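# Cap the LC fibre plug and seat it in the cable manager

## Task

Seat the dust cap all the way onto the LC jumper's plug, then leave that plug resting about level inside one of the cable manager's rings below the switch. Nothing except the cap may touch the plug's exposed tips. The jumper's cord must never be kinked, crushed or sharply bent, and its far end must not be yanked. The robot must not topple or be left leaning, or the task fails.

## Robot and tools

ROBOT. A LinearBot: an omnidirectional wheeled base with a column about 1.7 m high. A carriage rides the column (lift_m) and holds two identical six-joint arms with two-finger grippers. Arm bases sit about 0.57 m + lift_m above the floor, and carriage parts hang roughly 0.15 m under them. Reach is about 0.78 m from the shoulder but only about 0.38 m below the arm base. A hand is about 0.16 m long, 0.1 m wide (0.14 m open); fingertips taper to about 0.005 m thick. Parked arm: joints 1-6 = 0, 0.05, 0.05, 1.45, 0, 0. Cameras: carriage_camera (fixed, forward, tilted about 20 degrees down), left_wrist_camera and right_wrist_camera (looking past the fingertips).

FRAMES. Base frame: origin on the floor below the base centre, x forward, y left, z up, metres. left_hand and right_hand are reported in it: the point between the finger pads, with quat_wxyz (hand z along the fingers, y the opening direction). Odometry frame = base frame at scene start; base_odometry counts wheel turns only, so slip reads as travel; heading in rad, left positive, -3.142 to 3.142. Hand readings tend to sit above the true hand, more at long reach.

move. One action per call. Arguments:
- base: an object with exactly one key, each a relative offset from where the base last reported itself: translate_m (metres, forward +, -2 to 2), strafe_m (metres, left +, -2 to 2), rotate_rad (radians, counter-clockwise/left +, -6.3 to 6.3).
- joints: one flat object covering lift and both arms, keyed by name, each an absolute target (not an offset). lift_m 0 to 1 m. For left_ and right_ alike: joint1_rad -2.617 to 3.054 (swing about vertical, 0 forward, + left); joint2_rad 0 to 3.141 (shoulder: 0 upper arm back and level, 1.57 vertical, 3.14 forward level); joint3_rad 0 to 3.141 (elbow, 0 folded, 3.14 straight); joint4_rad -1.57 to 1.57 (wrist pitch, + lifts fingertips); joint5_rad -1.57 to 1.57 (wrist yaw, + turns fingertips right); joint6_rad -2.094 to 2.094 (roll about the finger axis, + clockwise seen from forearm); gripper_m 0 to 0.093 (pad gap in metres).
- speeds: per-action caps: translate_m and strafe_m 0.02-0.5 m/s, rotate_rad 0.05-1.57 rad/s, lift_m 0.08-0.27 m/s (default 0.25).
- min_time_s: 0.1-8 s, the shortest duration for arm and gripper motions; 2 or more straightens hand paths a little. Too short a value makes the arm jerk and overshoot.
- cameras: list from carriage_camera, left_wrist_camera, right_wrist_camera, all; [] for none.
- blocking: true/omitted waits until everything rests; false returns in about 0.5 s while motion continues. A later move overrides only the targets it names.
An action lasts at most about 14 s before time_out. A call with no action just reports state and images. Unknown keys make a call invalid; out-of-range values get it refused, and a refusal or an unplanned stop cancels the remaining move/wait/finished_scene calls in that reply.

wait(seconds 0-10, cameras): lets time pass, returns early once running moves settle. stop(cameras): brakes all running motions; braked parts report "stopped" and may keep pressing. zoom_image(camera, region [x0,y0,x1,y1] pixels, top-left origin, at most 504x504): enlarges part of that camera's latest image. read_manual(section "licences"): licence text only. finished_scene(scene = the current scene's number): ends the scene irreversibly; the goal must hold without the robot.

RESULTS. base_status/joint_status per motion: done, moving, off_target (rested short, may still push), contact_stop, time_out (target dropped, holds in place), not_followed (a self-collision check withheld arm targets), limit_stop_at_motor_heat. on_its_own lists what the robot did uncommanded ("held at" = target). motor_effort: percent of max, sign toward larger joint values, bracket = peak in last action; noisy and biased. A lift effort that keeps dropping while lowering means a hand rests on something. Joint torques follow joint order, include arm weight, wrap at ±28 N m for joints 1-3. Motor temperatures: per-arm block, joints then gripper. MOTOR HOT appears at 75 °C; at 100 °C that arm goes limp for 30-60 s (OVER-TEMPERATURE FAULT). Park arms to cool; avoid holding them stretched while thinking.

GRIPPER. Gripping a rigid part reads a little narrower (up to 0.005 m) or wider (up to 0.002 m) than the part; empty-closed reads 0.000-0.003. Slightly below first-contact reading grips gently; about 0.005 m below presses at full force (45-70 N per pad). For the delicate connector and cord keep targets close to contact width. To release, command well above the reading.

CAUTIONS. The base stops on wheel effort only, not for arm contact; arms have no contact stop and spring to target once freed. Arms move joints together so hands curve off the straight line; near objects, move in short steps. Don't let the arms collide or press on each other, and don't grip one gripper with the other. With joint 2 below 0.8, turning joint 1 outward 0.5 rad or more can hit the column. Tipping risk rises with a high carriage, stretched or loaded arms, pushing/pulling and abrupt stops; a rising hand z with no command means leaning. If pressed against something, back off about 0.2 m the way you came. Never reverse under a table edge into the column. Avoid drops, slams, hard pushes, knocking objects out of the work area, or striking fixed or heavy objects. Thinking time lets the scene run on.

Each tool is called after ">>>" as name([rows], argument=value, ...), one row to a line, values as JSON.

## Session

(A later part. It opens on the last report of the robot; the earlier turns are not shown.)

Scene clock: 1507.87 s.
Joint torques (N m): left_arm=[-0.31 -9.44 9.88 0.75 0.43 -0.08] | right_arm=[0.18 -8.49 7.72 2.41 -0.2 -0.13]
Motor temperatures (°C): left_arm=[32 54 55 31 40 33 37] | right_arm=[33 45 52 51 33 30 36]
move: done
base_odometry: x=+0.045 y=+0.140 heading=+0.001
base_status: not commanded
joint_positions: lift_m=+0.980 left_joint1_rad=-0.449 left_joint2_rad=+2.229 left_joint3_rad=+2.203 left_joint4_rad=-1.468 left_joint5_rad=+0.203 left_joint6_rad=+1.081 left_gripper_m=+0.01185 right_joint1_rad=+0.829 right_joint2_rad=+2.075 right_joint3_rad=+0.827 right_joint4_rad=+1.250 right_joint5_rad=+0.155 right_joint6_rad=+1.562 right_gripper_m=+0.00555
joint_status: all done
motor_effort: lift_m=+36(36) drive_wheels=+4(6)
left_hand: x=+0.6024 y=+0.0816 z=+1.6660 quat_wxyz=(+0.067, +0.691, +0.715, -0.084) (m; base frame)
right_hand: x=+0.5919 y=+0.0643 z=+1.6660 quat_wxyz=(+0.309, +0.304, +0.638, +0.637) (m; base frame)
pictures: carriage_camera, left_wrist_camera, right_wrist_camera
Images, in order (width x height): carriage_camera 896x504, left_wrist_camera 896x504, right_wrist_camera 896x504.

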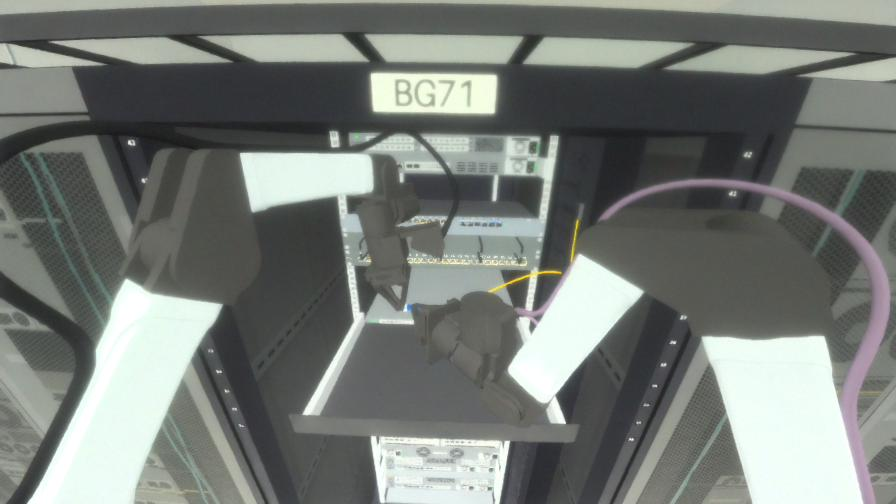

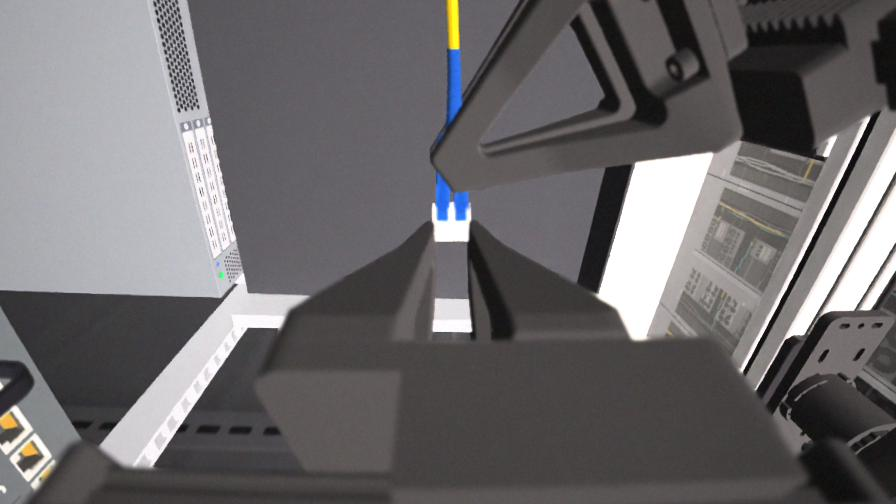

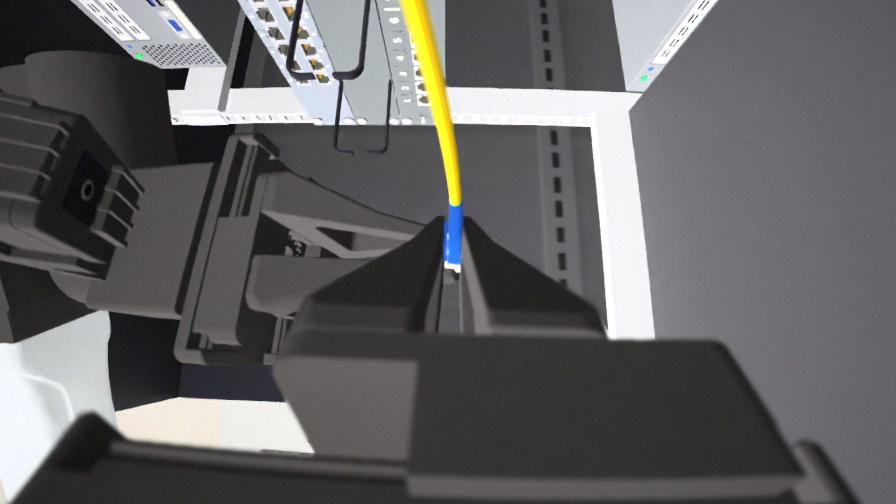

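>>> move(joints={"right_gripper_m": 0.02}, min_time_s=1.5, cameras=["carriage_camera", "left_wrist_camera", "right_wrist_camera"])

>>> zoom_image(camera="left_wrist_camera", region=[390, 0, 550, 260])

>>> zoom_image(camera="right_wrist_camera", region=[390, 180, 510, 300])

>>> zoom_image(camera="carriage_camera", region=[390, 270, 460, 330])

Scene clock: 1524.90 s.
Joint torques (N m): left_arm=[-0.28 -9.47 9.94 0.56 0.35 -0.08] | right_arm=[0.16 -8.55 6.95 2.45 -0.1 -0.13]
Motor temperatures (°C): left_arm=[31 54 55 31 36 33 37] | right_arm=[32 45 52 51 32 30 36]
move: done
base_odometry: x=+0.045 y=+0.140 heading=+0.001
base_status: not commanded
joint_positions: lift_m=+0.980 left_joint1_rad=-0.449 left_joint2_rad=+2.229 left_joint3_rad=+2.203 left_joint4_rad=-1.447 left_joint5_rad=+0.211 left_joint6_rad=+1.081 left_gripper_m=+0.01185 right_joint1_rad=+0.829 right_joint2_rad=+2.075 right_joint3_rad=+0.837 right_joint4_rad=+1.247 right_joint5_rad=+0.146 right_joint6_rad=+1.562 right_gripper_m=+0.01989
joint_status: all done
motor_effort: lift_m=+36(36) drive_wheels=+3(5)
left_hand: x=+0.6064 y=+0.0781 z=+1.6667 quat_wxyz=(+0.078, +0.691, +0.713, -0.085) (m; base frame)
right_hand: x=+0.5922 y=+0.0670 z=+1.6689 quat_wxyz=(+0.307, +0.300, +0.637, +0.640) (m; base frame)
pictures: carriage_camera, left_wrist_camera, right_wrist_camera
Images, in order (width x height): carriage_camera 896x504, left_wrist_camera 896x504, right_wrist_camera 896x504.

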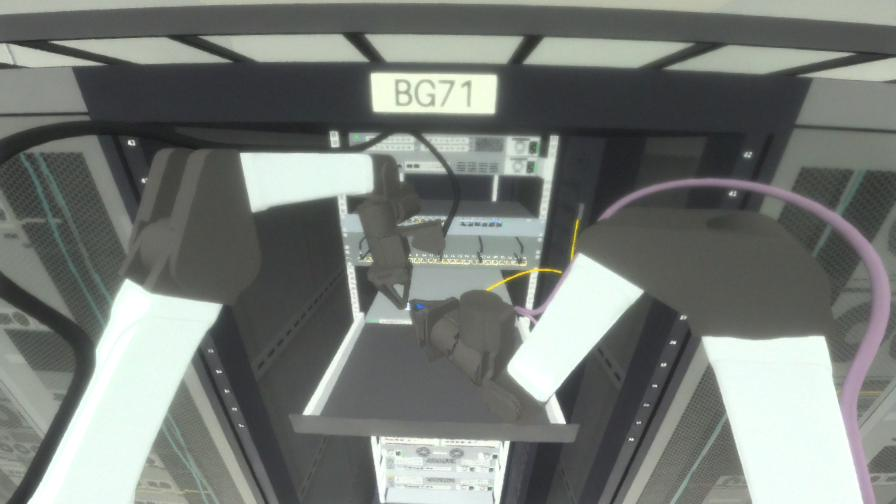

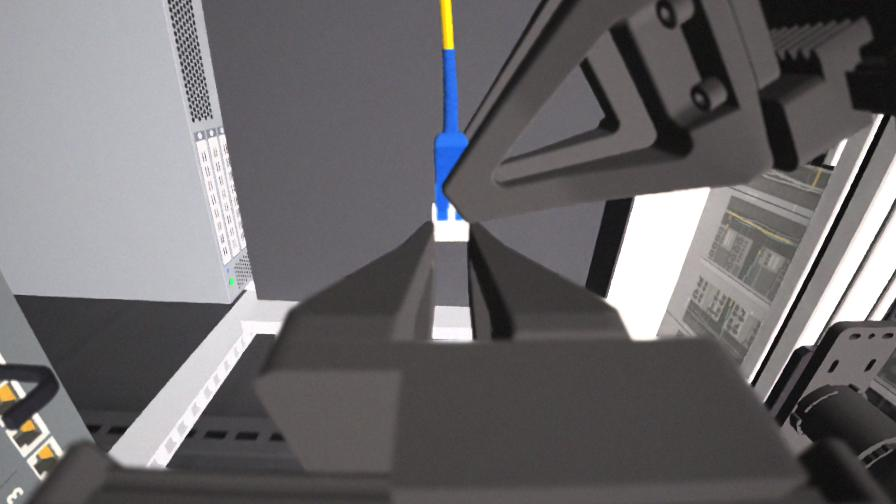

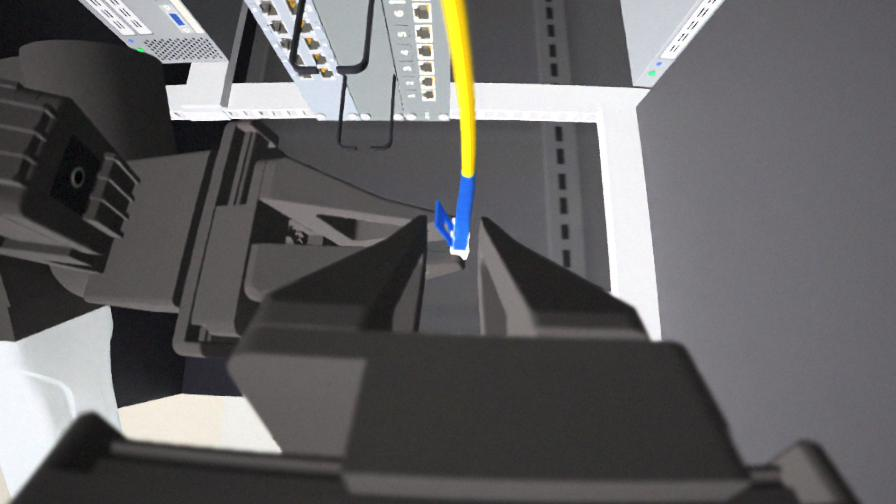

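Scaled by 1.938 from the camera's 896x504 image, which has a finer 1280x720 frame.

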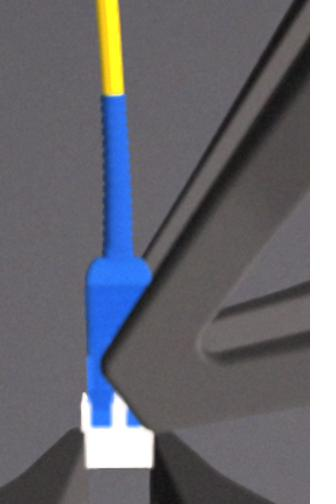

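Scaled by 4.200 from the camera's 896x504 image, which has a finer 1280x720 frame.

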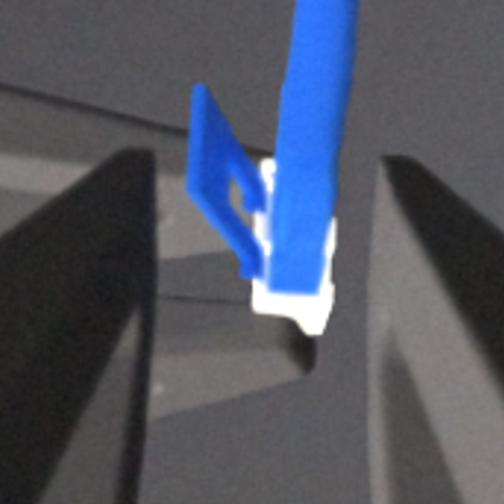

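Scaled by 7.200 from the camera's 896x504 image, which has a finer 1280x720 frame.

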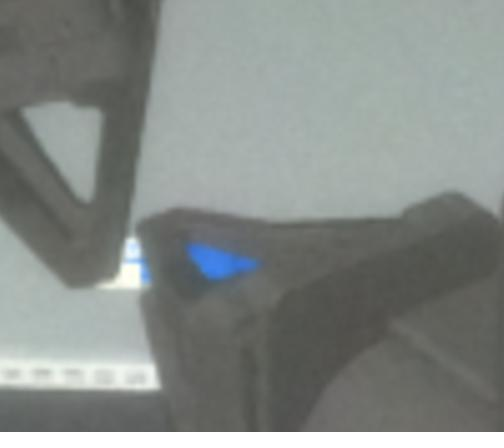

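>>> move(joints={"right_gripper_m": 0.03}, min_time_s=0.8)

>>> move(joints={"right_joint1_rad": 0.7715, "right_joint2_rad": 2.024, "right_joint3_rad": 0.77, "right_joint4_rad": 1.27, "right_joint5_rad": 0.084}, min_time_s=2, cameras=["carriage_camera", "left_wrist_camera", "right_wrist_camera"])

>>> zoom_image(camera="left_wrist_camera", region=[390, 0, 550, 260])

>>> zoom_image(camera="right_wrist_camera", region=[390, 180, 510, 300])

>>> zoom_image(camera="carriage_camera", region=[390, 270, 460, 330])

Scene clock: 1544.57 s.
Joint torques (N m): left_arm=[-0.29 -9.46 9.98 0.56 0.35 -0.08] | right_arm=[0.17 -8.54 6.97 2.45 -0.1 -0.13]
Motor temperatures (°C): left_arm=[30 54 55 31 34 33 37] | right_arm=[32 45 52 51 32 30 35]
move: done
base_odometry: x=+0.045 y=+0.140 heading=+0.001
base_status: not commanded
joint_positions: lift_m=+0.980 left_joint1_rad=-0.449 left_joint2_rad=+2.229 left_joint3_rad=+2.203 left_joint4_rad=-1.447 left_joint5_rad=+0.211 left_joint6_rad=+1.081 left_gripper_m=+0.01185 right_joint1_rad=+0.829 right_joint2_rad=+2.075 right_joint3_rad=+0.837 right_joint4_rad=+1.247 right_joint5_rad=+0.146 right_joint6_rad=+1.562 right_gripper_m=+0.02986
joint_status: all done
motor_effort: lift_m=+36(36) drive_wheels=+3(6)
left_hand: x=+0.6064 y=+0.0781 z=+1.6667 quat_wxyz=(+0.078, +0.691, +0.713, -0.085) (m; base frame)
right_hand: x=+0.5922 y=+0.0670 z=+1.6689 quat_wxyz=(+0.307, +0.300, +0.637, +0.640) (m; base frame)
pictures: none

Scene clock: 1546.87 s.
Joint torques (N m): left_arm=[-0.28 -9.44 9.94 0.56 0.35 -0.08] | right_arm=[-0.62 -12.59 4.05 2.63 -0.11 -0.13]
Motor temperatures (°C): left_arm=[30 54 55 31 34 33 37] | right_arm=[32 46 52 52 32 30 35]
move: done
base_odometry: x=+0.045 y=+0.140 heading=+0.001
base_status: not commanded
joint_positions: lift_m=+0.980 left_joint1_rad=-0.449 left_joint2_rad=+2.229 left_joint3_rad=+2.203 left_joint4_rad=-1.447 left_joint5_rad=+0.212 left_joint6_rad=+1.081 left_gripper_m=+0.01185 right_joint1_rad=+0.777 right_joint2_rad=+2.051 right_joint3_rad=+0.782 right_joint4_rad=+1.270 right_joint5_rad=+0.094 right_joint6_rad=+1.562 right_gripper_m=+0.02986
joint_status: all done
motor_effort: lift_m=+36(36) drive_wheels=+3(7)
left_hand: x=+0.6064 y=+0.0780 z=+1.6667 quat_wxyz=(+0.079, +0.691, +0.713, -0.085) (m; base frame)
right_hand: x=+0.5968 y=+0.0457 z=+1.6656 quat_wxyz=(+0.306, +0.301, +0.640, +0.637) (m; base frame)
pictures: carriage_camera, left_wrist_camera, right_wrist_camera
Images, in order (width x height): carriage_camera 896x504, left_wrist_camera 896x504, right_wrist_camera 896x504.

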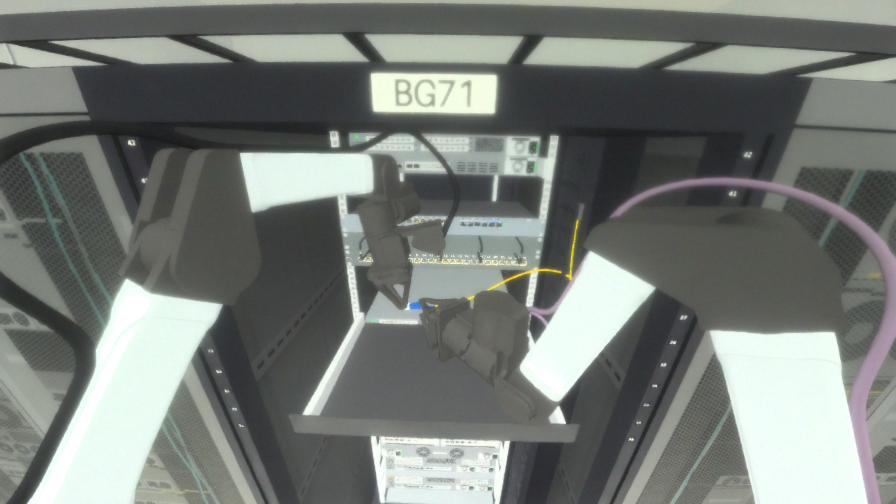

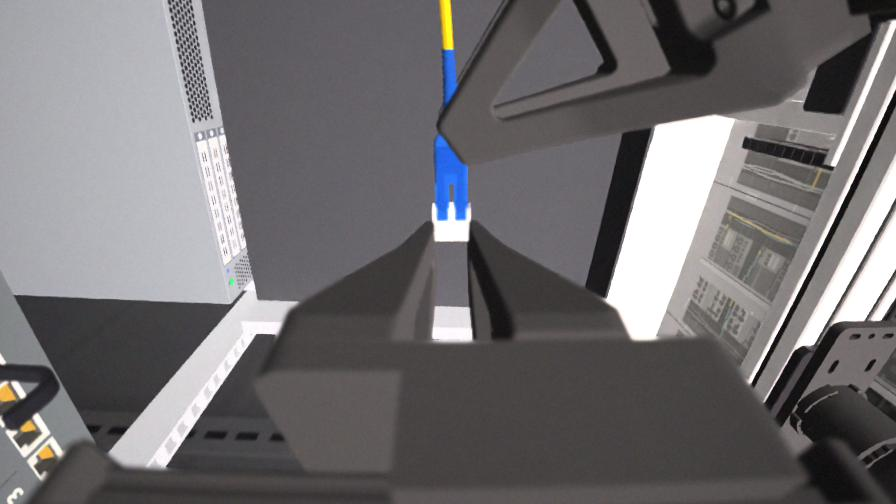

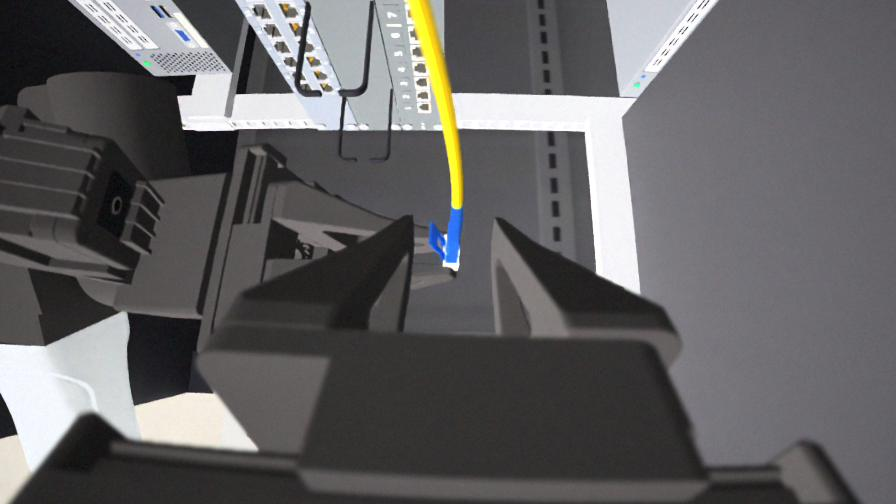

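Scaled by 1.938 from the camera's 896x504 image, which has a finer 1280x720 frame.

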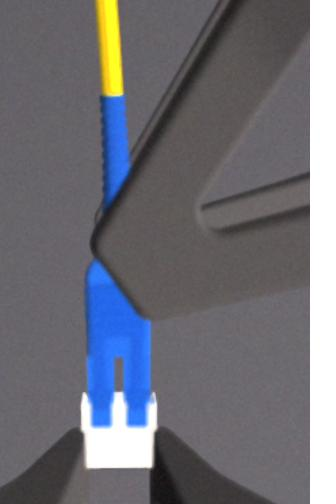

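Scaled by 4.200 from the camera's 896x504 image, which has a finer 1280x720 frame.

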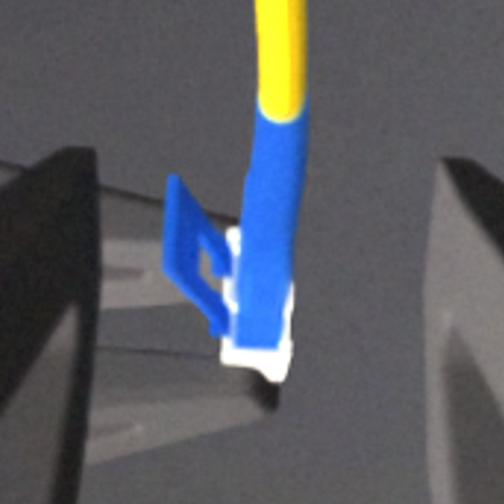

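Scaled by 7.200 from the camera's 896x504 image, which has a finer 1280x720 frame.

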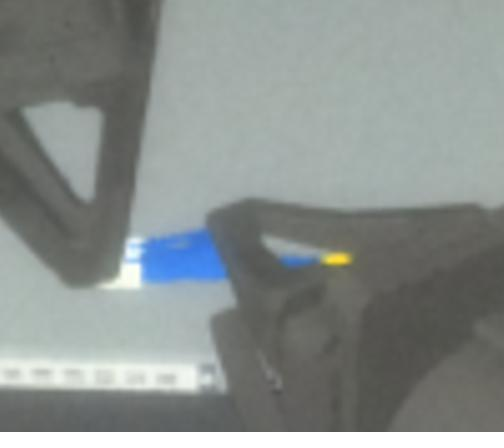

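>>> move(joints={"right_gripper_m": 0.010}, min_time_s=1.5, cameras=["right_wrist_camera", "left_wrist_camera"])

>>> zoom_image(camera="left_wrist_camera", region=[390, 0, 550, 260])

>>> zoom_image(camera="right_wrist_camera", region=[390, 180, 510, 300])

Scene clock: 1580.87 s.
Joint torques (N m): left_arm=[-0.31 -9.44 9.98 0.56 0.35 -0.07] | right_arm=[-0.66 -12.59 4.07 2.59 -0.11 -0.13]
Motor temperatures (°C): left_arm=[30 55 56 31 33 33 37] | right_arm=[31 52 49 53 32 30 35]
move: done
base_odometry: x=+0.045 y=+0.140 heading=+0.001
base_status: not commanded
joint_positions: lift_m=+0.980 left_joint1_rad=-0.449 left_joint2_rad=+2.229 left_joint3_rad=+2.203 left_joint4_rad=-1.447 left_joint5_rad=+0.212 left_joint6_rad=+1.081 left_gripper_m=+0.01185 right_joint1_rad=+0.777 right_joint2_rad=+2.051 right_joint3_rad=+0.782 right_joint4_rad=+1.274 right_joint5_rad=+0.094 right_joint6_rad=+1.562 right_gripper_m=+0.01014
joint_status: all done
motor_effort: lift_m=+36(36) drive_wheels=+6(7)
left_hand: x=+0.6064 y=+0.0780 z=+1.6667 quat_wxyz=(+0.079, +0.691, +0.713, -0.085) (m; base frame)
right_hand: x=+0.5968 y=+0.0457 z=+1.6666 quat_wxyz=(+0.307, +0.300, +0.638, +0.639) (m; base frame)
pictures: left_wrist_camera, right_wrist_camera
Images, in order (width x height): left_wrist_camera 896x504, right_wrist_camera 896x504.

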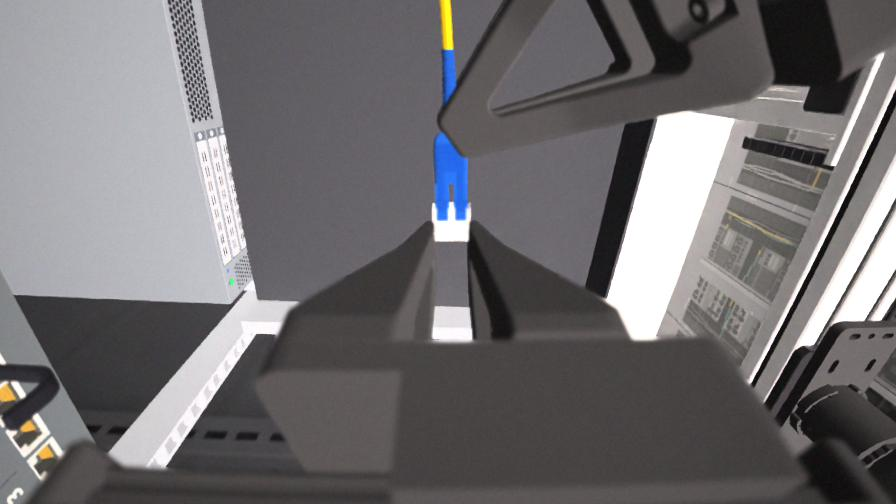

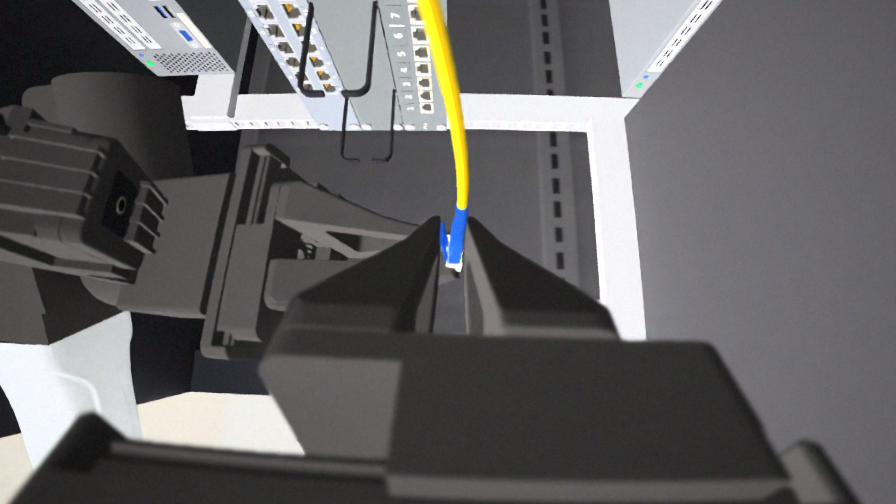

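Scaled by 1.938 from the camera's 896x504 image, which has a finer 1280x720 frame.

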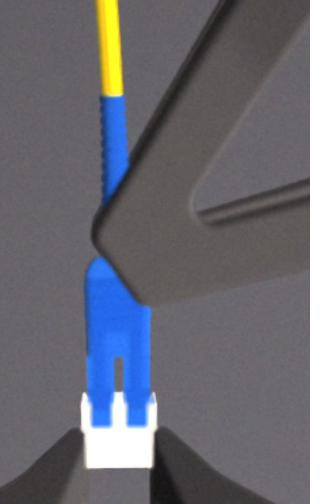

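Scaled by 4.200 from the camera's 896x504 image, which has a finer 1280x720 frame.

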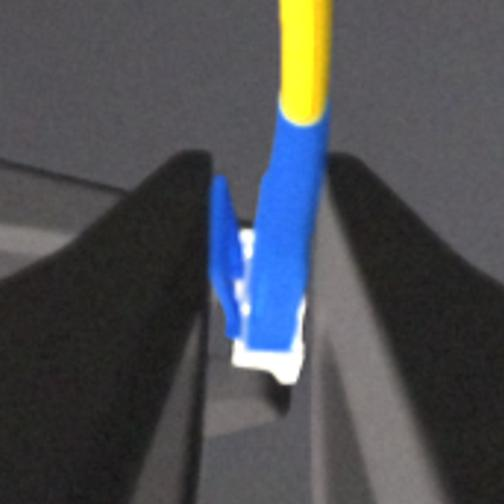

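>>> move(joints={"right_gripper_m": 0.0025}, min_time_s=1.5, cameras=["right_wrist_camera", "left_wrist_camera", "carriage_camera"])

>>> zoom_image(camera="left_wrist_camera", region=[390, 0, 550, 260])

>>> zoom_image(camera="right_wrist_camera", region=[390, 180, 510, 300])

>>> zoom_image(camera="carriage_camera", region=[390, 270, 460, 330])

Scene clock: 1589.87 s.
Joint torques (N m): left_arm=[-0.29 -9.47 9.96 0.56 0.35 -0.08] | right_arm=[-0.66 -12.59 4.04 2.54 -0.1 -0.12]
Motor temperatures (°C): left_arm=[30 55 56 31 32 33 37] | right_arm=[31 53 49 52 32 30 35]
move: done
base_odometry: x=+0.045 y=+0.140 heading=+0.001
base_status: not commanded
joint_positions: lift_m=+0.980 left_joint1_rad=-0.449 left_joint2_rad=+2.229 left_joint3_rad=+2.203 left_joint4_rad=-1.447 left_joint5_rad=+0.212 left_joint6_rad=+1.081 left_gripper_m=+0.01185 right_joint1_rad=+0.777 right_joint2_rad=+2.051 right_joint3_rad=+0.782 right_joint4_rad=+1.277 right_joint5_rad=+0.094 right_joint6_rad=+1.562 right_gripper_m=+0.00409
joint_status: all done
motor_effort: lift_m=+36(36) drive_wheels=+2(8)
left_hand: x=+0.6065 y=+0.0779 z=+1.6667 quat_wxyz=(+0.079, +0.691, +0.713, -0.085) (m; base frame)
right_hand: x=+0.5968 y=+0.0457 z=+1.6674 quat_wxyz=(+0.307, +0.300, +0.637, +0.640) (m; base frame)
pictures: carriage_camera, left_wrist_camera, right_wrist_camera
Images, in order (width x height): carriage_camera 896x504, left_wrist_camera 896x504, right_wrist_camera 896x504.

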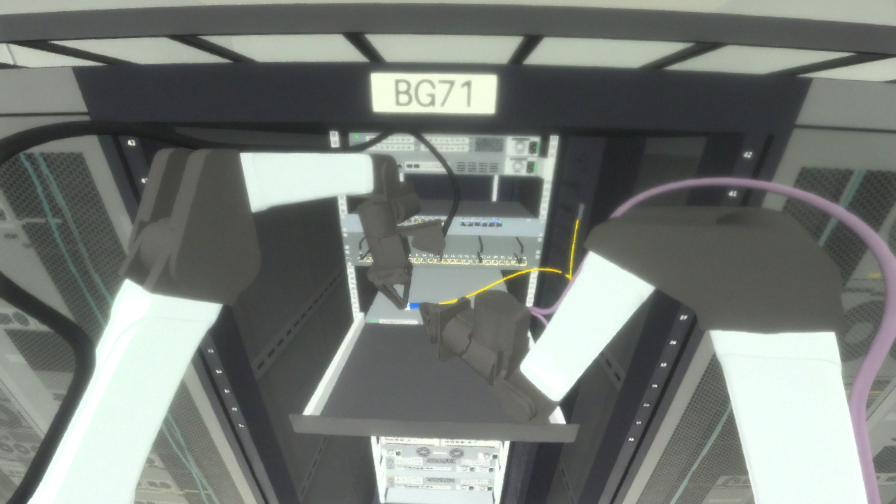

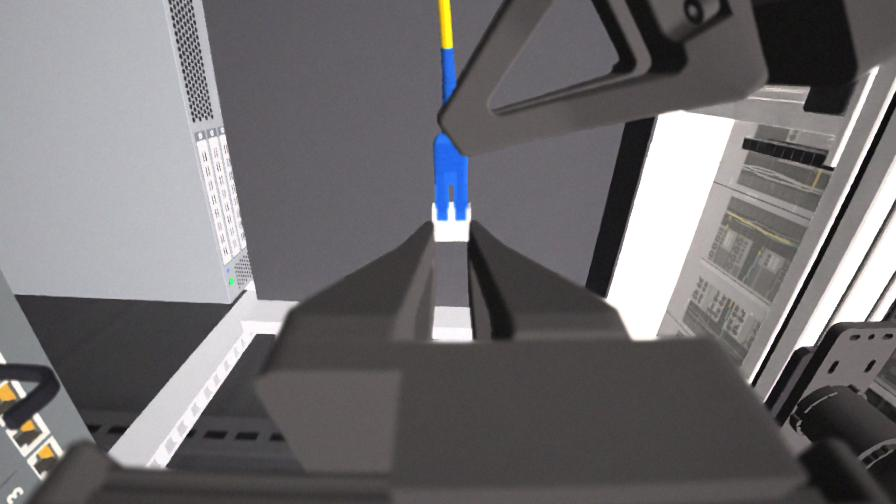

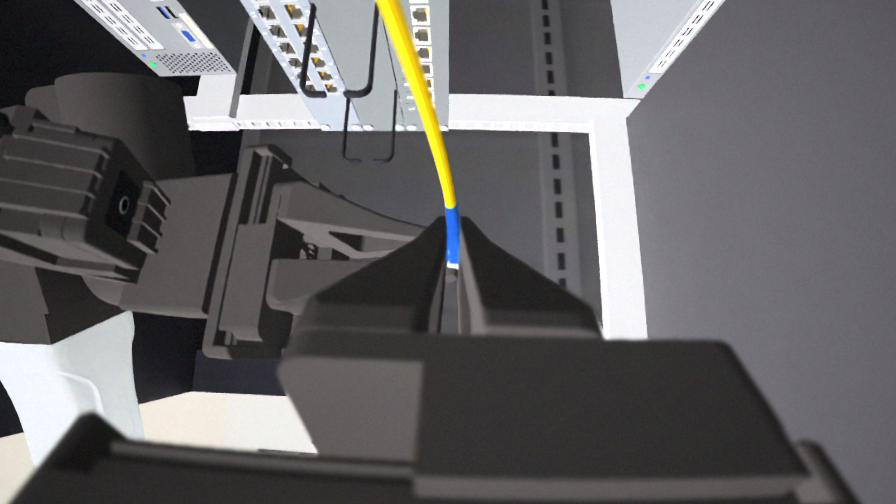

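Scaled by 1.938 from the camera's 896x504 image, which has a finer 1280x720 frame.

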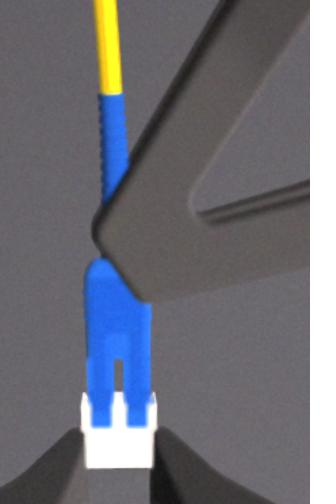

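Scaled by 4.200 from the camera's 896x504 image, which has a finer 1280x720 frame.

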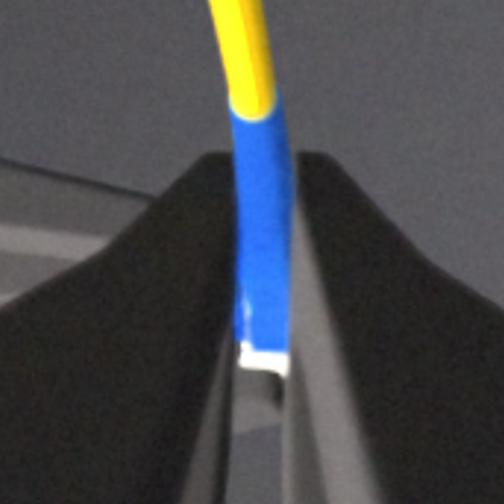

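Scaled by 7.200 from the camera's 896x504 image, which has a finer 1280x720 frame.

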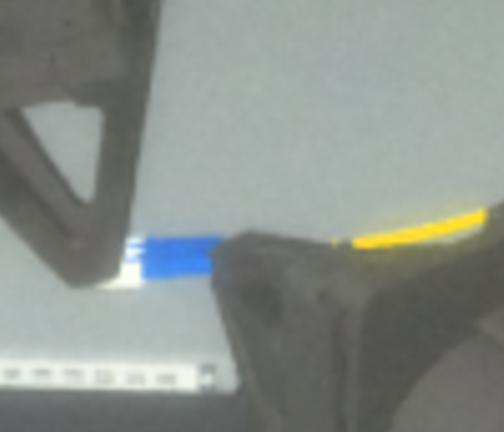

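>>> move(joints={"right_gripper_m": 0.001}, min_time_s=0.8)

>>> move(joints={"left_gripper_m": 0.035}, min_time_s=2, cameras=["right_wrist_camera", "left_wrist_camera", "carriage_camera"])

>>> zoom_image(camera="left_wrist_camera", region=[390, 0, 550, 260])

>>> zoom_image(camera="carriage_camera", region=[390, 270, 460, 330])

Scene clock: 1607.20 s.
Joint torques (N m): left_arm=[-0.27 -9.44 9.94 0.55 0.35 -0.08] | right_arm=[-0.65 -12.59 4.05 2.54 -0.11 -0.12]
Motor temperatures (°C): left_arm=[30 56 56 31 32 33 37] | right_arm=[31 54 48 52 32 30 35]
move: done
base_odometry: x=+0.045 y=+0.140 heading=+0.001
base_status: not commanded
joint_positions: lift_m=+0.980 left_joint1_rad=-0.449 left_joint2_rad=+2.229 left_joint3_rad=+2.203 left_joint4_rad=-1.447 left_joint5_rad=+0.212 left_joint6_rad=+1.081 left_gripper_m=+0.01185 right_joint1_rad=+0.777 right_joint2_rad=+2.051 right_joint3_rad=+0.782 right_joint4_rad=+1.277 right_joint5_rad=+0.094 right_joint6_rad=+1.562 right_gripper_m=+0.00409
joint_status: all done
motor_effort: lift_m=+36(36) drive_wheels=+2(6)
left_hand: x=+0.6065 y=+0.0779 z=+1.6667 quat_wxyz=(+0.079, +0.691, +0.713, -0.085) (m; base frame)
right_hand: x=+0.5968 y=+0.0457 z=+1.6674 quat_wxyz=(+0.307, +0.300, +0.637, +0.640) (m; base frame)
pictures: none

Scene clock: 1609.50 s.
Joint torques (N m): left_arm=[-0.27 -9.47 9.94 0.55 0.35 -0.09] | right_arm=[-0.62 -12.57 4.05 2.55 -0.11 -0.13]
Motor temperatures (°C): left_arm=[30 56 56 31 32 33 36] | right_arm=[31 54 48 52 32 30 35]
move: done
base_odometry: x=+0.045 y=+0.140 heading=+0.001
base_status: not commanded
joint_positions: lift_m=+0.980 left_joint1_rad=-0.449 left_joint2_rad=+2.229 left_joint3_rad=+2.203 left_joint4_rad=-1.446 left_joint5_rad=+0.212 left_joint6_rad=+1.081 left_gripper_m=+0.03489 right_joint1_rad=+0.777 right_joint2_rad=+2.051 right_joint3_rad=+0.782 right_joint4_rad=+1.277 right_joint5_rad=+0.093 right_joint6_rad=+1.562 right_gripper_m=+0.00409
joint_status: all done
motor_effort: lift_m=+36(36) drive_wheels=+5(7)
left_hand: x=+0.6065 y=+0.0778 z=+1.6668 quat_wxyz=(+0.079, +0.691, +0.713, -0.085) (m; base frame)
right_hand: x=+0.5967 y=+0.0458 z=+1.6674 quat_wxyz=(+0.307, +0.300, +0.637, +0.640) (m; base frame)
pictures: carriage_camera, left_wrist_camera, right_wrist_camera
Images, in order (width x height): carriage_camera 896x504, left_wrist_camera 896x504, right_wrist_camera 896x504.

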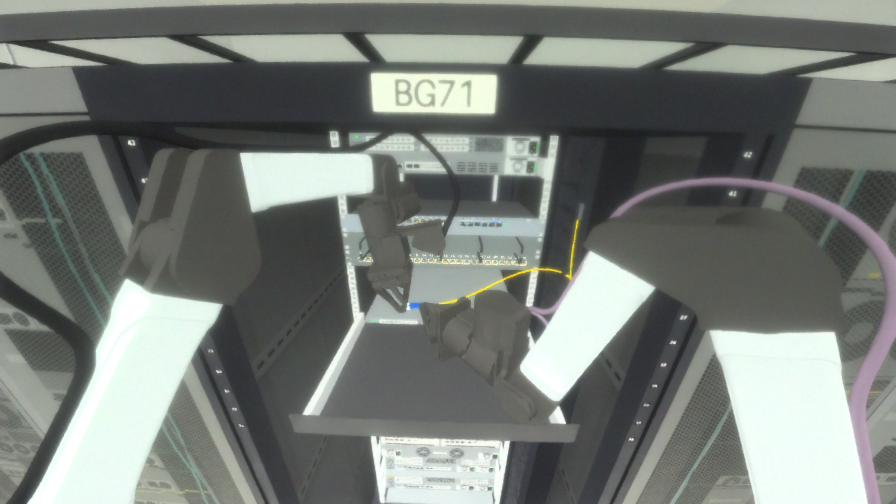

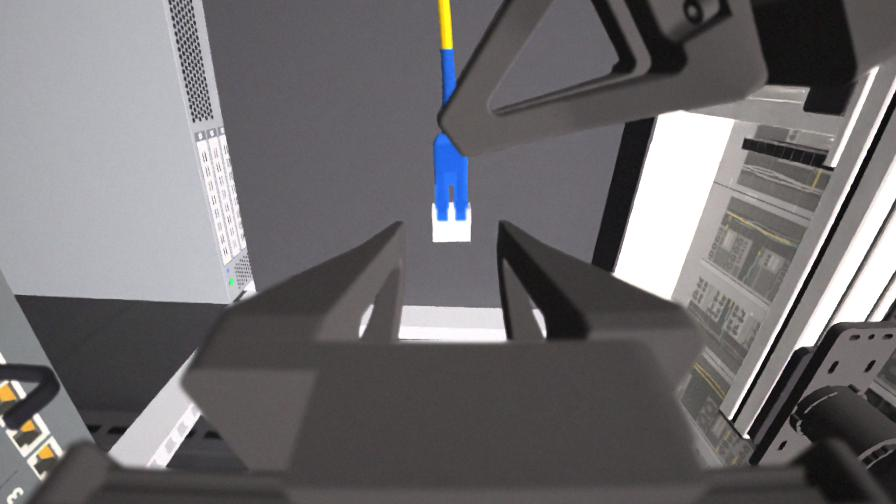

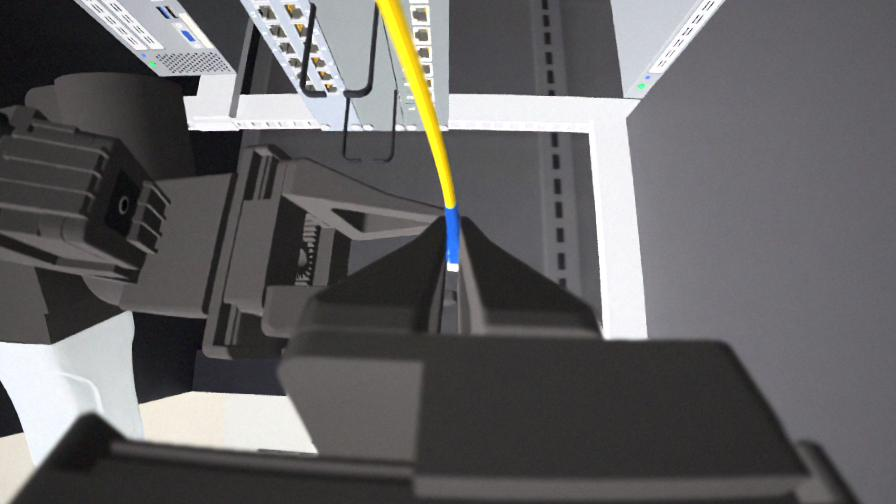

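Scaled by 1.938 from the camera's 896x504 image, which has a finer 1280x720 frame.

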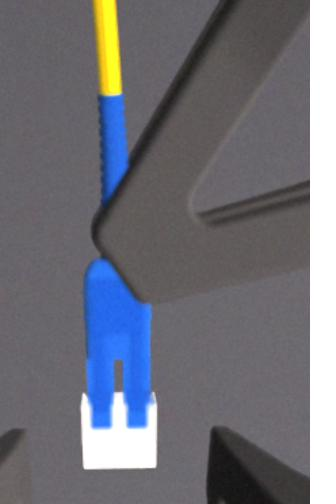

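Scaled by 7.200 from the camera's 896x504 image, which has a finer 1280x720 frame.

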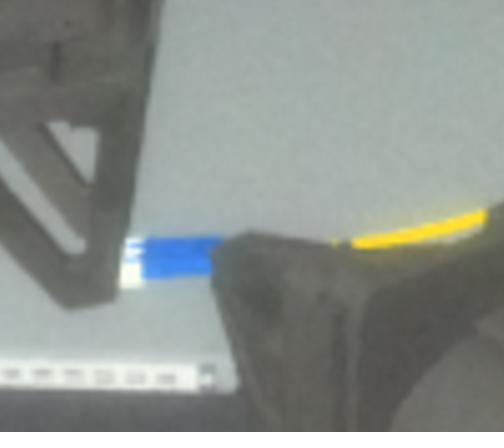

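Cap is on and released. Retreat the left arm.

>>> move(joints={"left_joint1_rad": -0.367, "left_joint2_rad": 2.133, "left_joint3_rad": 2.059, "left_joint4_rad": -1.392, "left_joint5_rad": 0.25, "left_joint6_rad": 1.19}, min_time_s=2, cameras=["carriage_camera", "left_wrist_camera"])

>>> zoom_image(camera="carriage_camera", region=[370, 250, 480, 330])

Scene clock: 1616.97 s.
Joint torques (N m): left_arm=[0.65 -14.54 5.55 0.48 0.36 0.12] | right_arm=[-0.64 -12.59 4.04 2.55 -0.1 -0.13]
Motor temperatures (°C): left_arm=[30 56 56 31 32 33 36] | right_arm=[31 55 48 52 32 30 35]
move: done
base_odometry: x=+0.045 y=+0.140 heading=+0.001
base_status: not commanded
joint_positions: lift_m=+0.980 left_joint1_rad=-0.375 left_joint2_rad=+2.181 left_joint3_rad=+2.075 left_joint4_rad=-1.405 left_joint5_rad=+0.236 left_joint6_rad=+1.178 left_gripper_m=+0.03489 right_joint1_rad=+0.777 right_joint2_rad=+2.051 right_joint3_rad=+0.782 right_joint4_rad=+1.277 right_joint5_rad=+0.093 right_joint6_rad=+1.562 right_gripper_m=+0.00409
joint_status: all done
motor_effort: lift_m=+36(36) drive_wheels=+4(6)
left_hand: x=+0.6058 y=+0.1095 z=+1.6547 quat_wxyz=(+0.073, +0.698, +0.706, -0.097) (m; base frame)
right_hand: x=+0.5967 y=+0.0458 z=+1.6674 quat_wxyz=(+0.307, +0.300, +0.637, +0.640) (m; base frame)
pictures: carriage_camera, left_wrist_camera
Images, in order (width x height): carriage_camera 896x504, left_wrist_camera 896x504.

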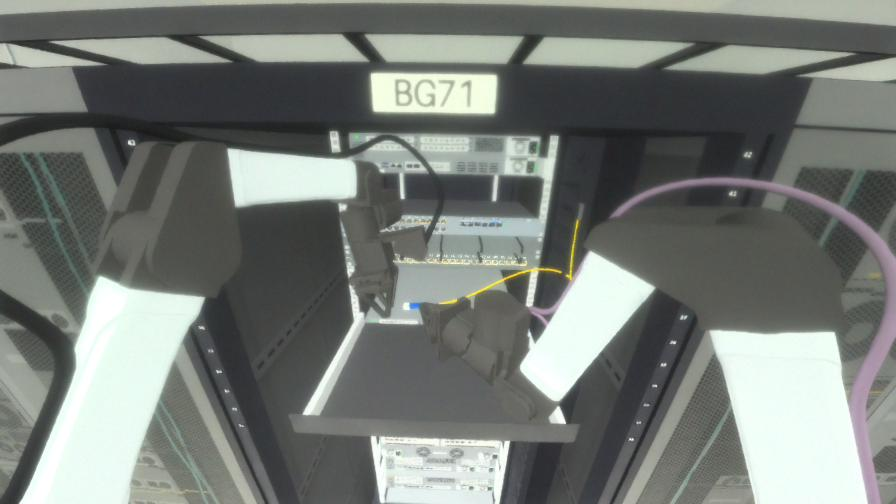

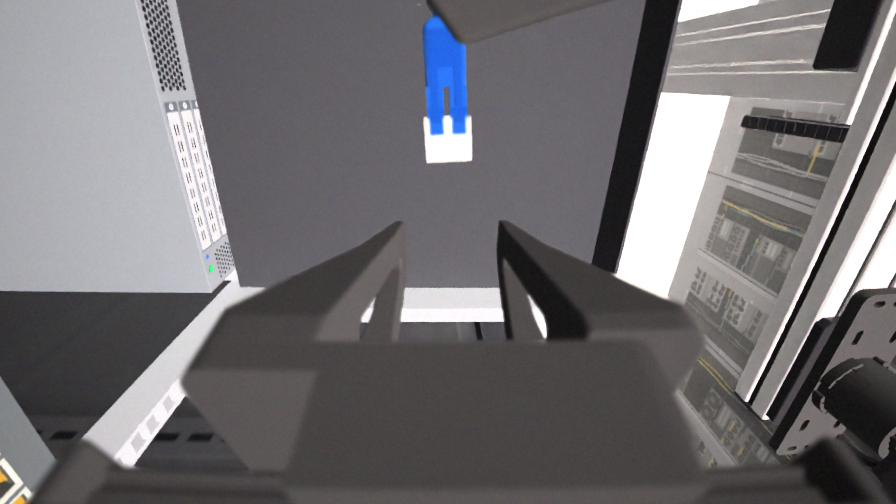

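Scaled by 4.582 from the camera's 896x504 image, which has a finer 1280x720 frame.

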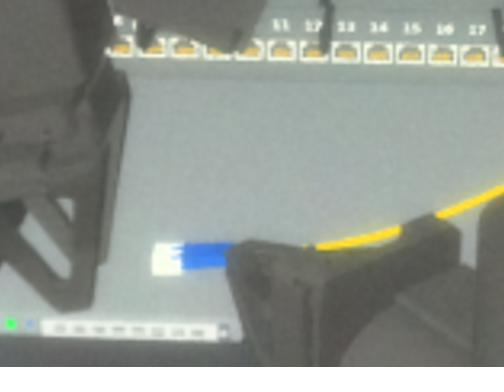

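>>> move(joints={"left_joint1_rad": -0.38, "left_joint2_rad": 1.6, "left_joint3_rad": 1.3, "left_joint4_rad": -0.9, "left_joint5_rad": 0.24, "left_joint6_rad": 1.1}, min_time_s=2)

>>> move(joints={"left_joint1_rad": 0.0, "left_joint2_rad": 0.05, "left_joint3_rad": 0.05, "left_joint4_rad": 1.45, "left_joint5_rad": 0, "left_joint6_rad": 0}, min_time_s=2.5)

>>> move(base={"translate_m": -0.09}, joints={"lift_m": 0.8685, "right_joint1_rad": 0.503, "right_joint2_rad": 1.826, "right_joint3_rad": 1.327, "right_joint4_rad": 0.509, "right_joint5_rad": -0.19}, speeds={"translate_m": 0.05, "lift_m": 0.08}, min_time_s=2.5, cameras=["carriage_camera", "right_wrist_camera"])

>>> zoom_image(camera="carriage_camera", region=[410, 180, 510, 250])

Scene clock: 1634.37 s.
Joint torques (N m): left_arm=[-0.38 -9.35 6.05 1.1 0.27 -0.11] | right_arm=[-0.65 -12.57 4.04 2.54 -0.1 -0.13]
Motor temperatures (°C): left_arm=[29 61 54 31 31 33 35] | right_arm=[31 55 47 52 32 30 36]
move: done
base_odometry: x=+0.045 y=+0.140 heading=+0.001
base_status: not commanded
joint_positions: lift_m=+0.980 left_joint1_rad=-0.375 left_joint2_rad=+1.632 left_joint3_rad=+1.316 left_joint4_rad=-0.916 left_joint5_rad=+0.237 left_joint6_rad=+1.112 left_gripper_m=+0.03489 right_joint1_rad=+0.777 right_joint2_rad=+2.051 right_joint3_rad=+0.782 right_joint4_rad=+1.277 right_joint5_rad=+0.093 right_joint6_rad=+1.562 right_gripper_m=+0.00409
joint_status: all done
motor_effort: lift_m=+36(36) drive_wheels=+3(6)
left_hand: x=+0.5434 y=+0.1340 z=+1.6626 quat_wxyz=(+0.198, +0.677, +0.707, -0.048) (m; base frame)
right_hand: x=+0.5966 y=+0.0459 z=+1.6674 quat_wxyz=(+0.307, +0.299, +0.637, +0.640) (m; base frame)
pictures: none

Scene clock: 1637.30 s.
Joint torques (N m): left_arm=[0.73 2.78 4.93 -0.13 -0.07 -0.09] | right_arm=[-0.65 -12.57 4.04 2.54 -0.08 -0.12]
Motor temperatures (°C): left_arm=[29 60 54 31 31 33 35] | right_arm=[31 55 47 52 32 30 36]
move: done
base_odometry: x=+0.045 y=+0.140 heading=+0.001
base_status: not commanded
joint_positions: lift_m=+0.980 left_joint1_rad=-0.008 left_joint2_rad=+0.059 left_joint3_rad=+0.065 left_joint4_rad=+1.437 left_joint5_rad=+0.013 left_joint6_rad=+0.012 left_gripper_m=+0.03490 right_joint1_rad=+0.777 right_joint2_rad=+2.051 right_joint3_rad=+0.782 right_joint4_rad=+1.277 right_joint5_rad=+0.091 right_joint6_rad=+1.562 right_gripper_m=+0.00409
joint_status: all done
motor_effort: lift_m=+36(36) drive_wheels=+3(6)
left_hand: x=+0.2478 y=+0.3043 z=+1.9705 quat_wxyz=(+0.998, +0.007, +0.064, +0.001) (m; base frame)
right_hand: x=+0.5965 y=+0.0460 z=+1.6674 quat_wxyz=(+0.306, +0.299, +0.638, +0.640) (m; base frame)
pictures: none

Scene clock: 1640.10 s.
Joint torques (N m): left_arm=[0.73 2.96 5.24 -0.24 -0.05 -0.08] | right_arm=[-0.5 -13.59 10.14 2.47 -0.11 -0.13]
Motor temperatures (°C): left_arm=[29 59 54 31 31 33 35] | right_arm=[31 55 48 52 32 30 36]
move: done
base_odometry: x=-0.045 y=+0.141 heading=+0.001
base_status: done
joint_positions: lift_m=+0.869 left_joint1_rad=-0.008 left_joint2_rad=+0.057 left_joint3_rad=+0.061 left_joint4_rad=+1.445 left_joint5_rad=+0.011 left_joint6_rad=+0.011 left_gripper_m=+0.03490 right_joint1_rad=+0.508 right_joint2_rad=+1.853 right_joint3_rad=+1.301 right_joint4_rad=+0.526 right_joint5_rad=-0.180 right_joint6_rad=+1.562 right_gripper_m=+0.00409
joint_status: all done
motor_effort: lift_m=+34(35) drive_wheels=+2(10)
left_hand: x=+0.2464 y=+0.3048 z=+1.8584 quat_wxyz=(+0.998, +0.006, +0.061, +0.001) (m; base frame)
right_hand: x=+0.7059 y=+0.0016 z=+1.7060 quat_wxyz=(+0.300, +0.305, +0.648, +0.631) (m; base frame)
pictures: carriage_camera, right_wrist_camera
Images, in order (width x height): carriage_camera 896x504, right_wrist_camera 896x504.

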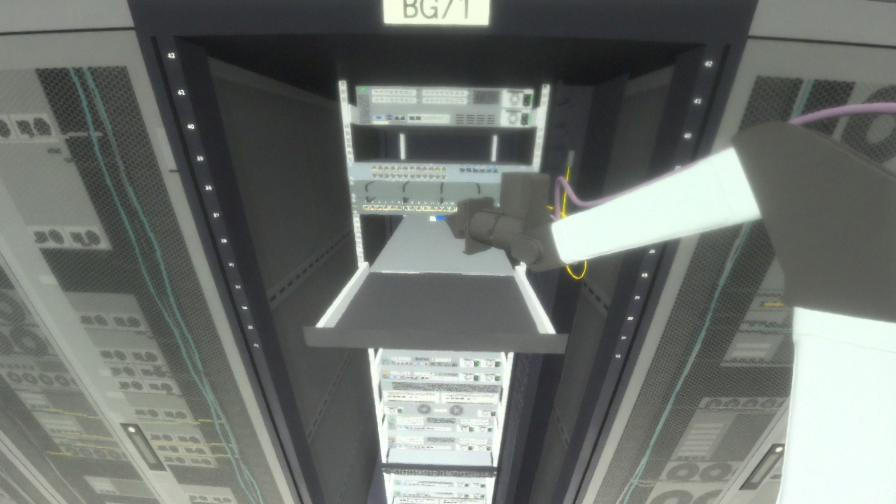

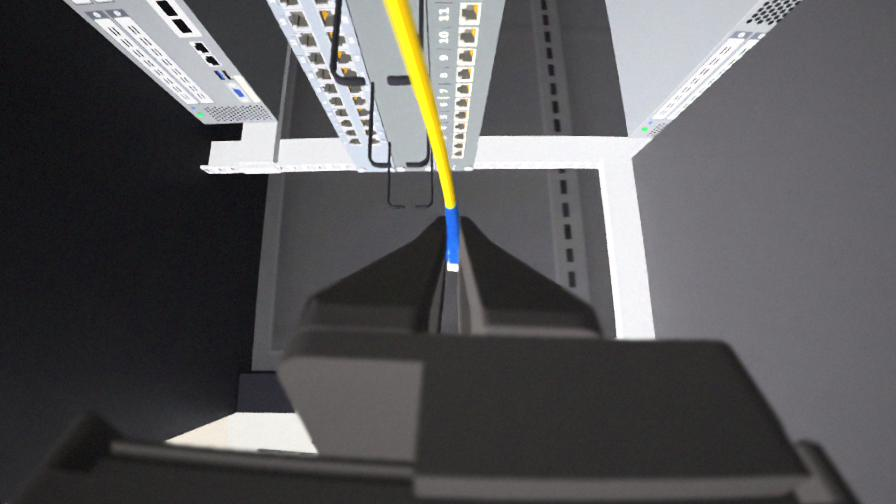

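Scaled by 5.040 from the camera's 896x504 image, which has a finer 1280x720 frame.

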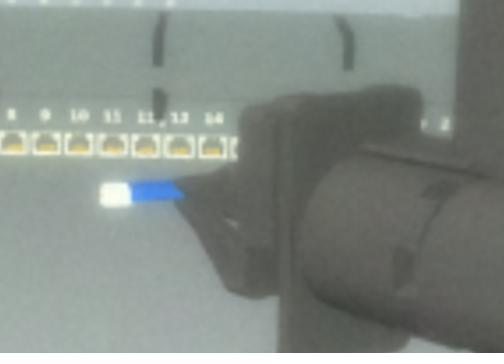

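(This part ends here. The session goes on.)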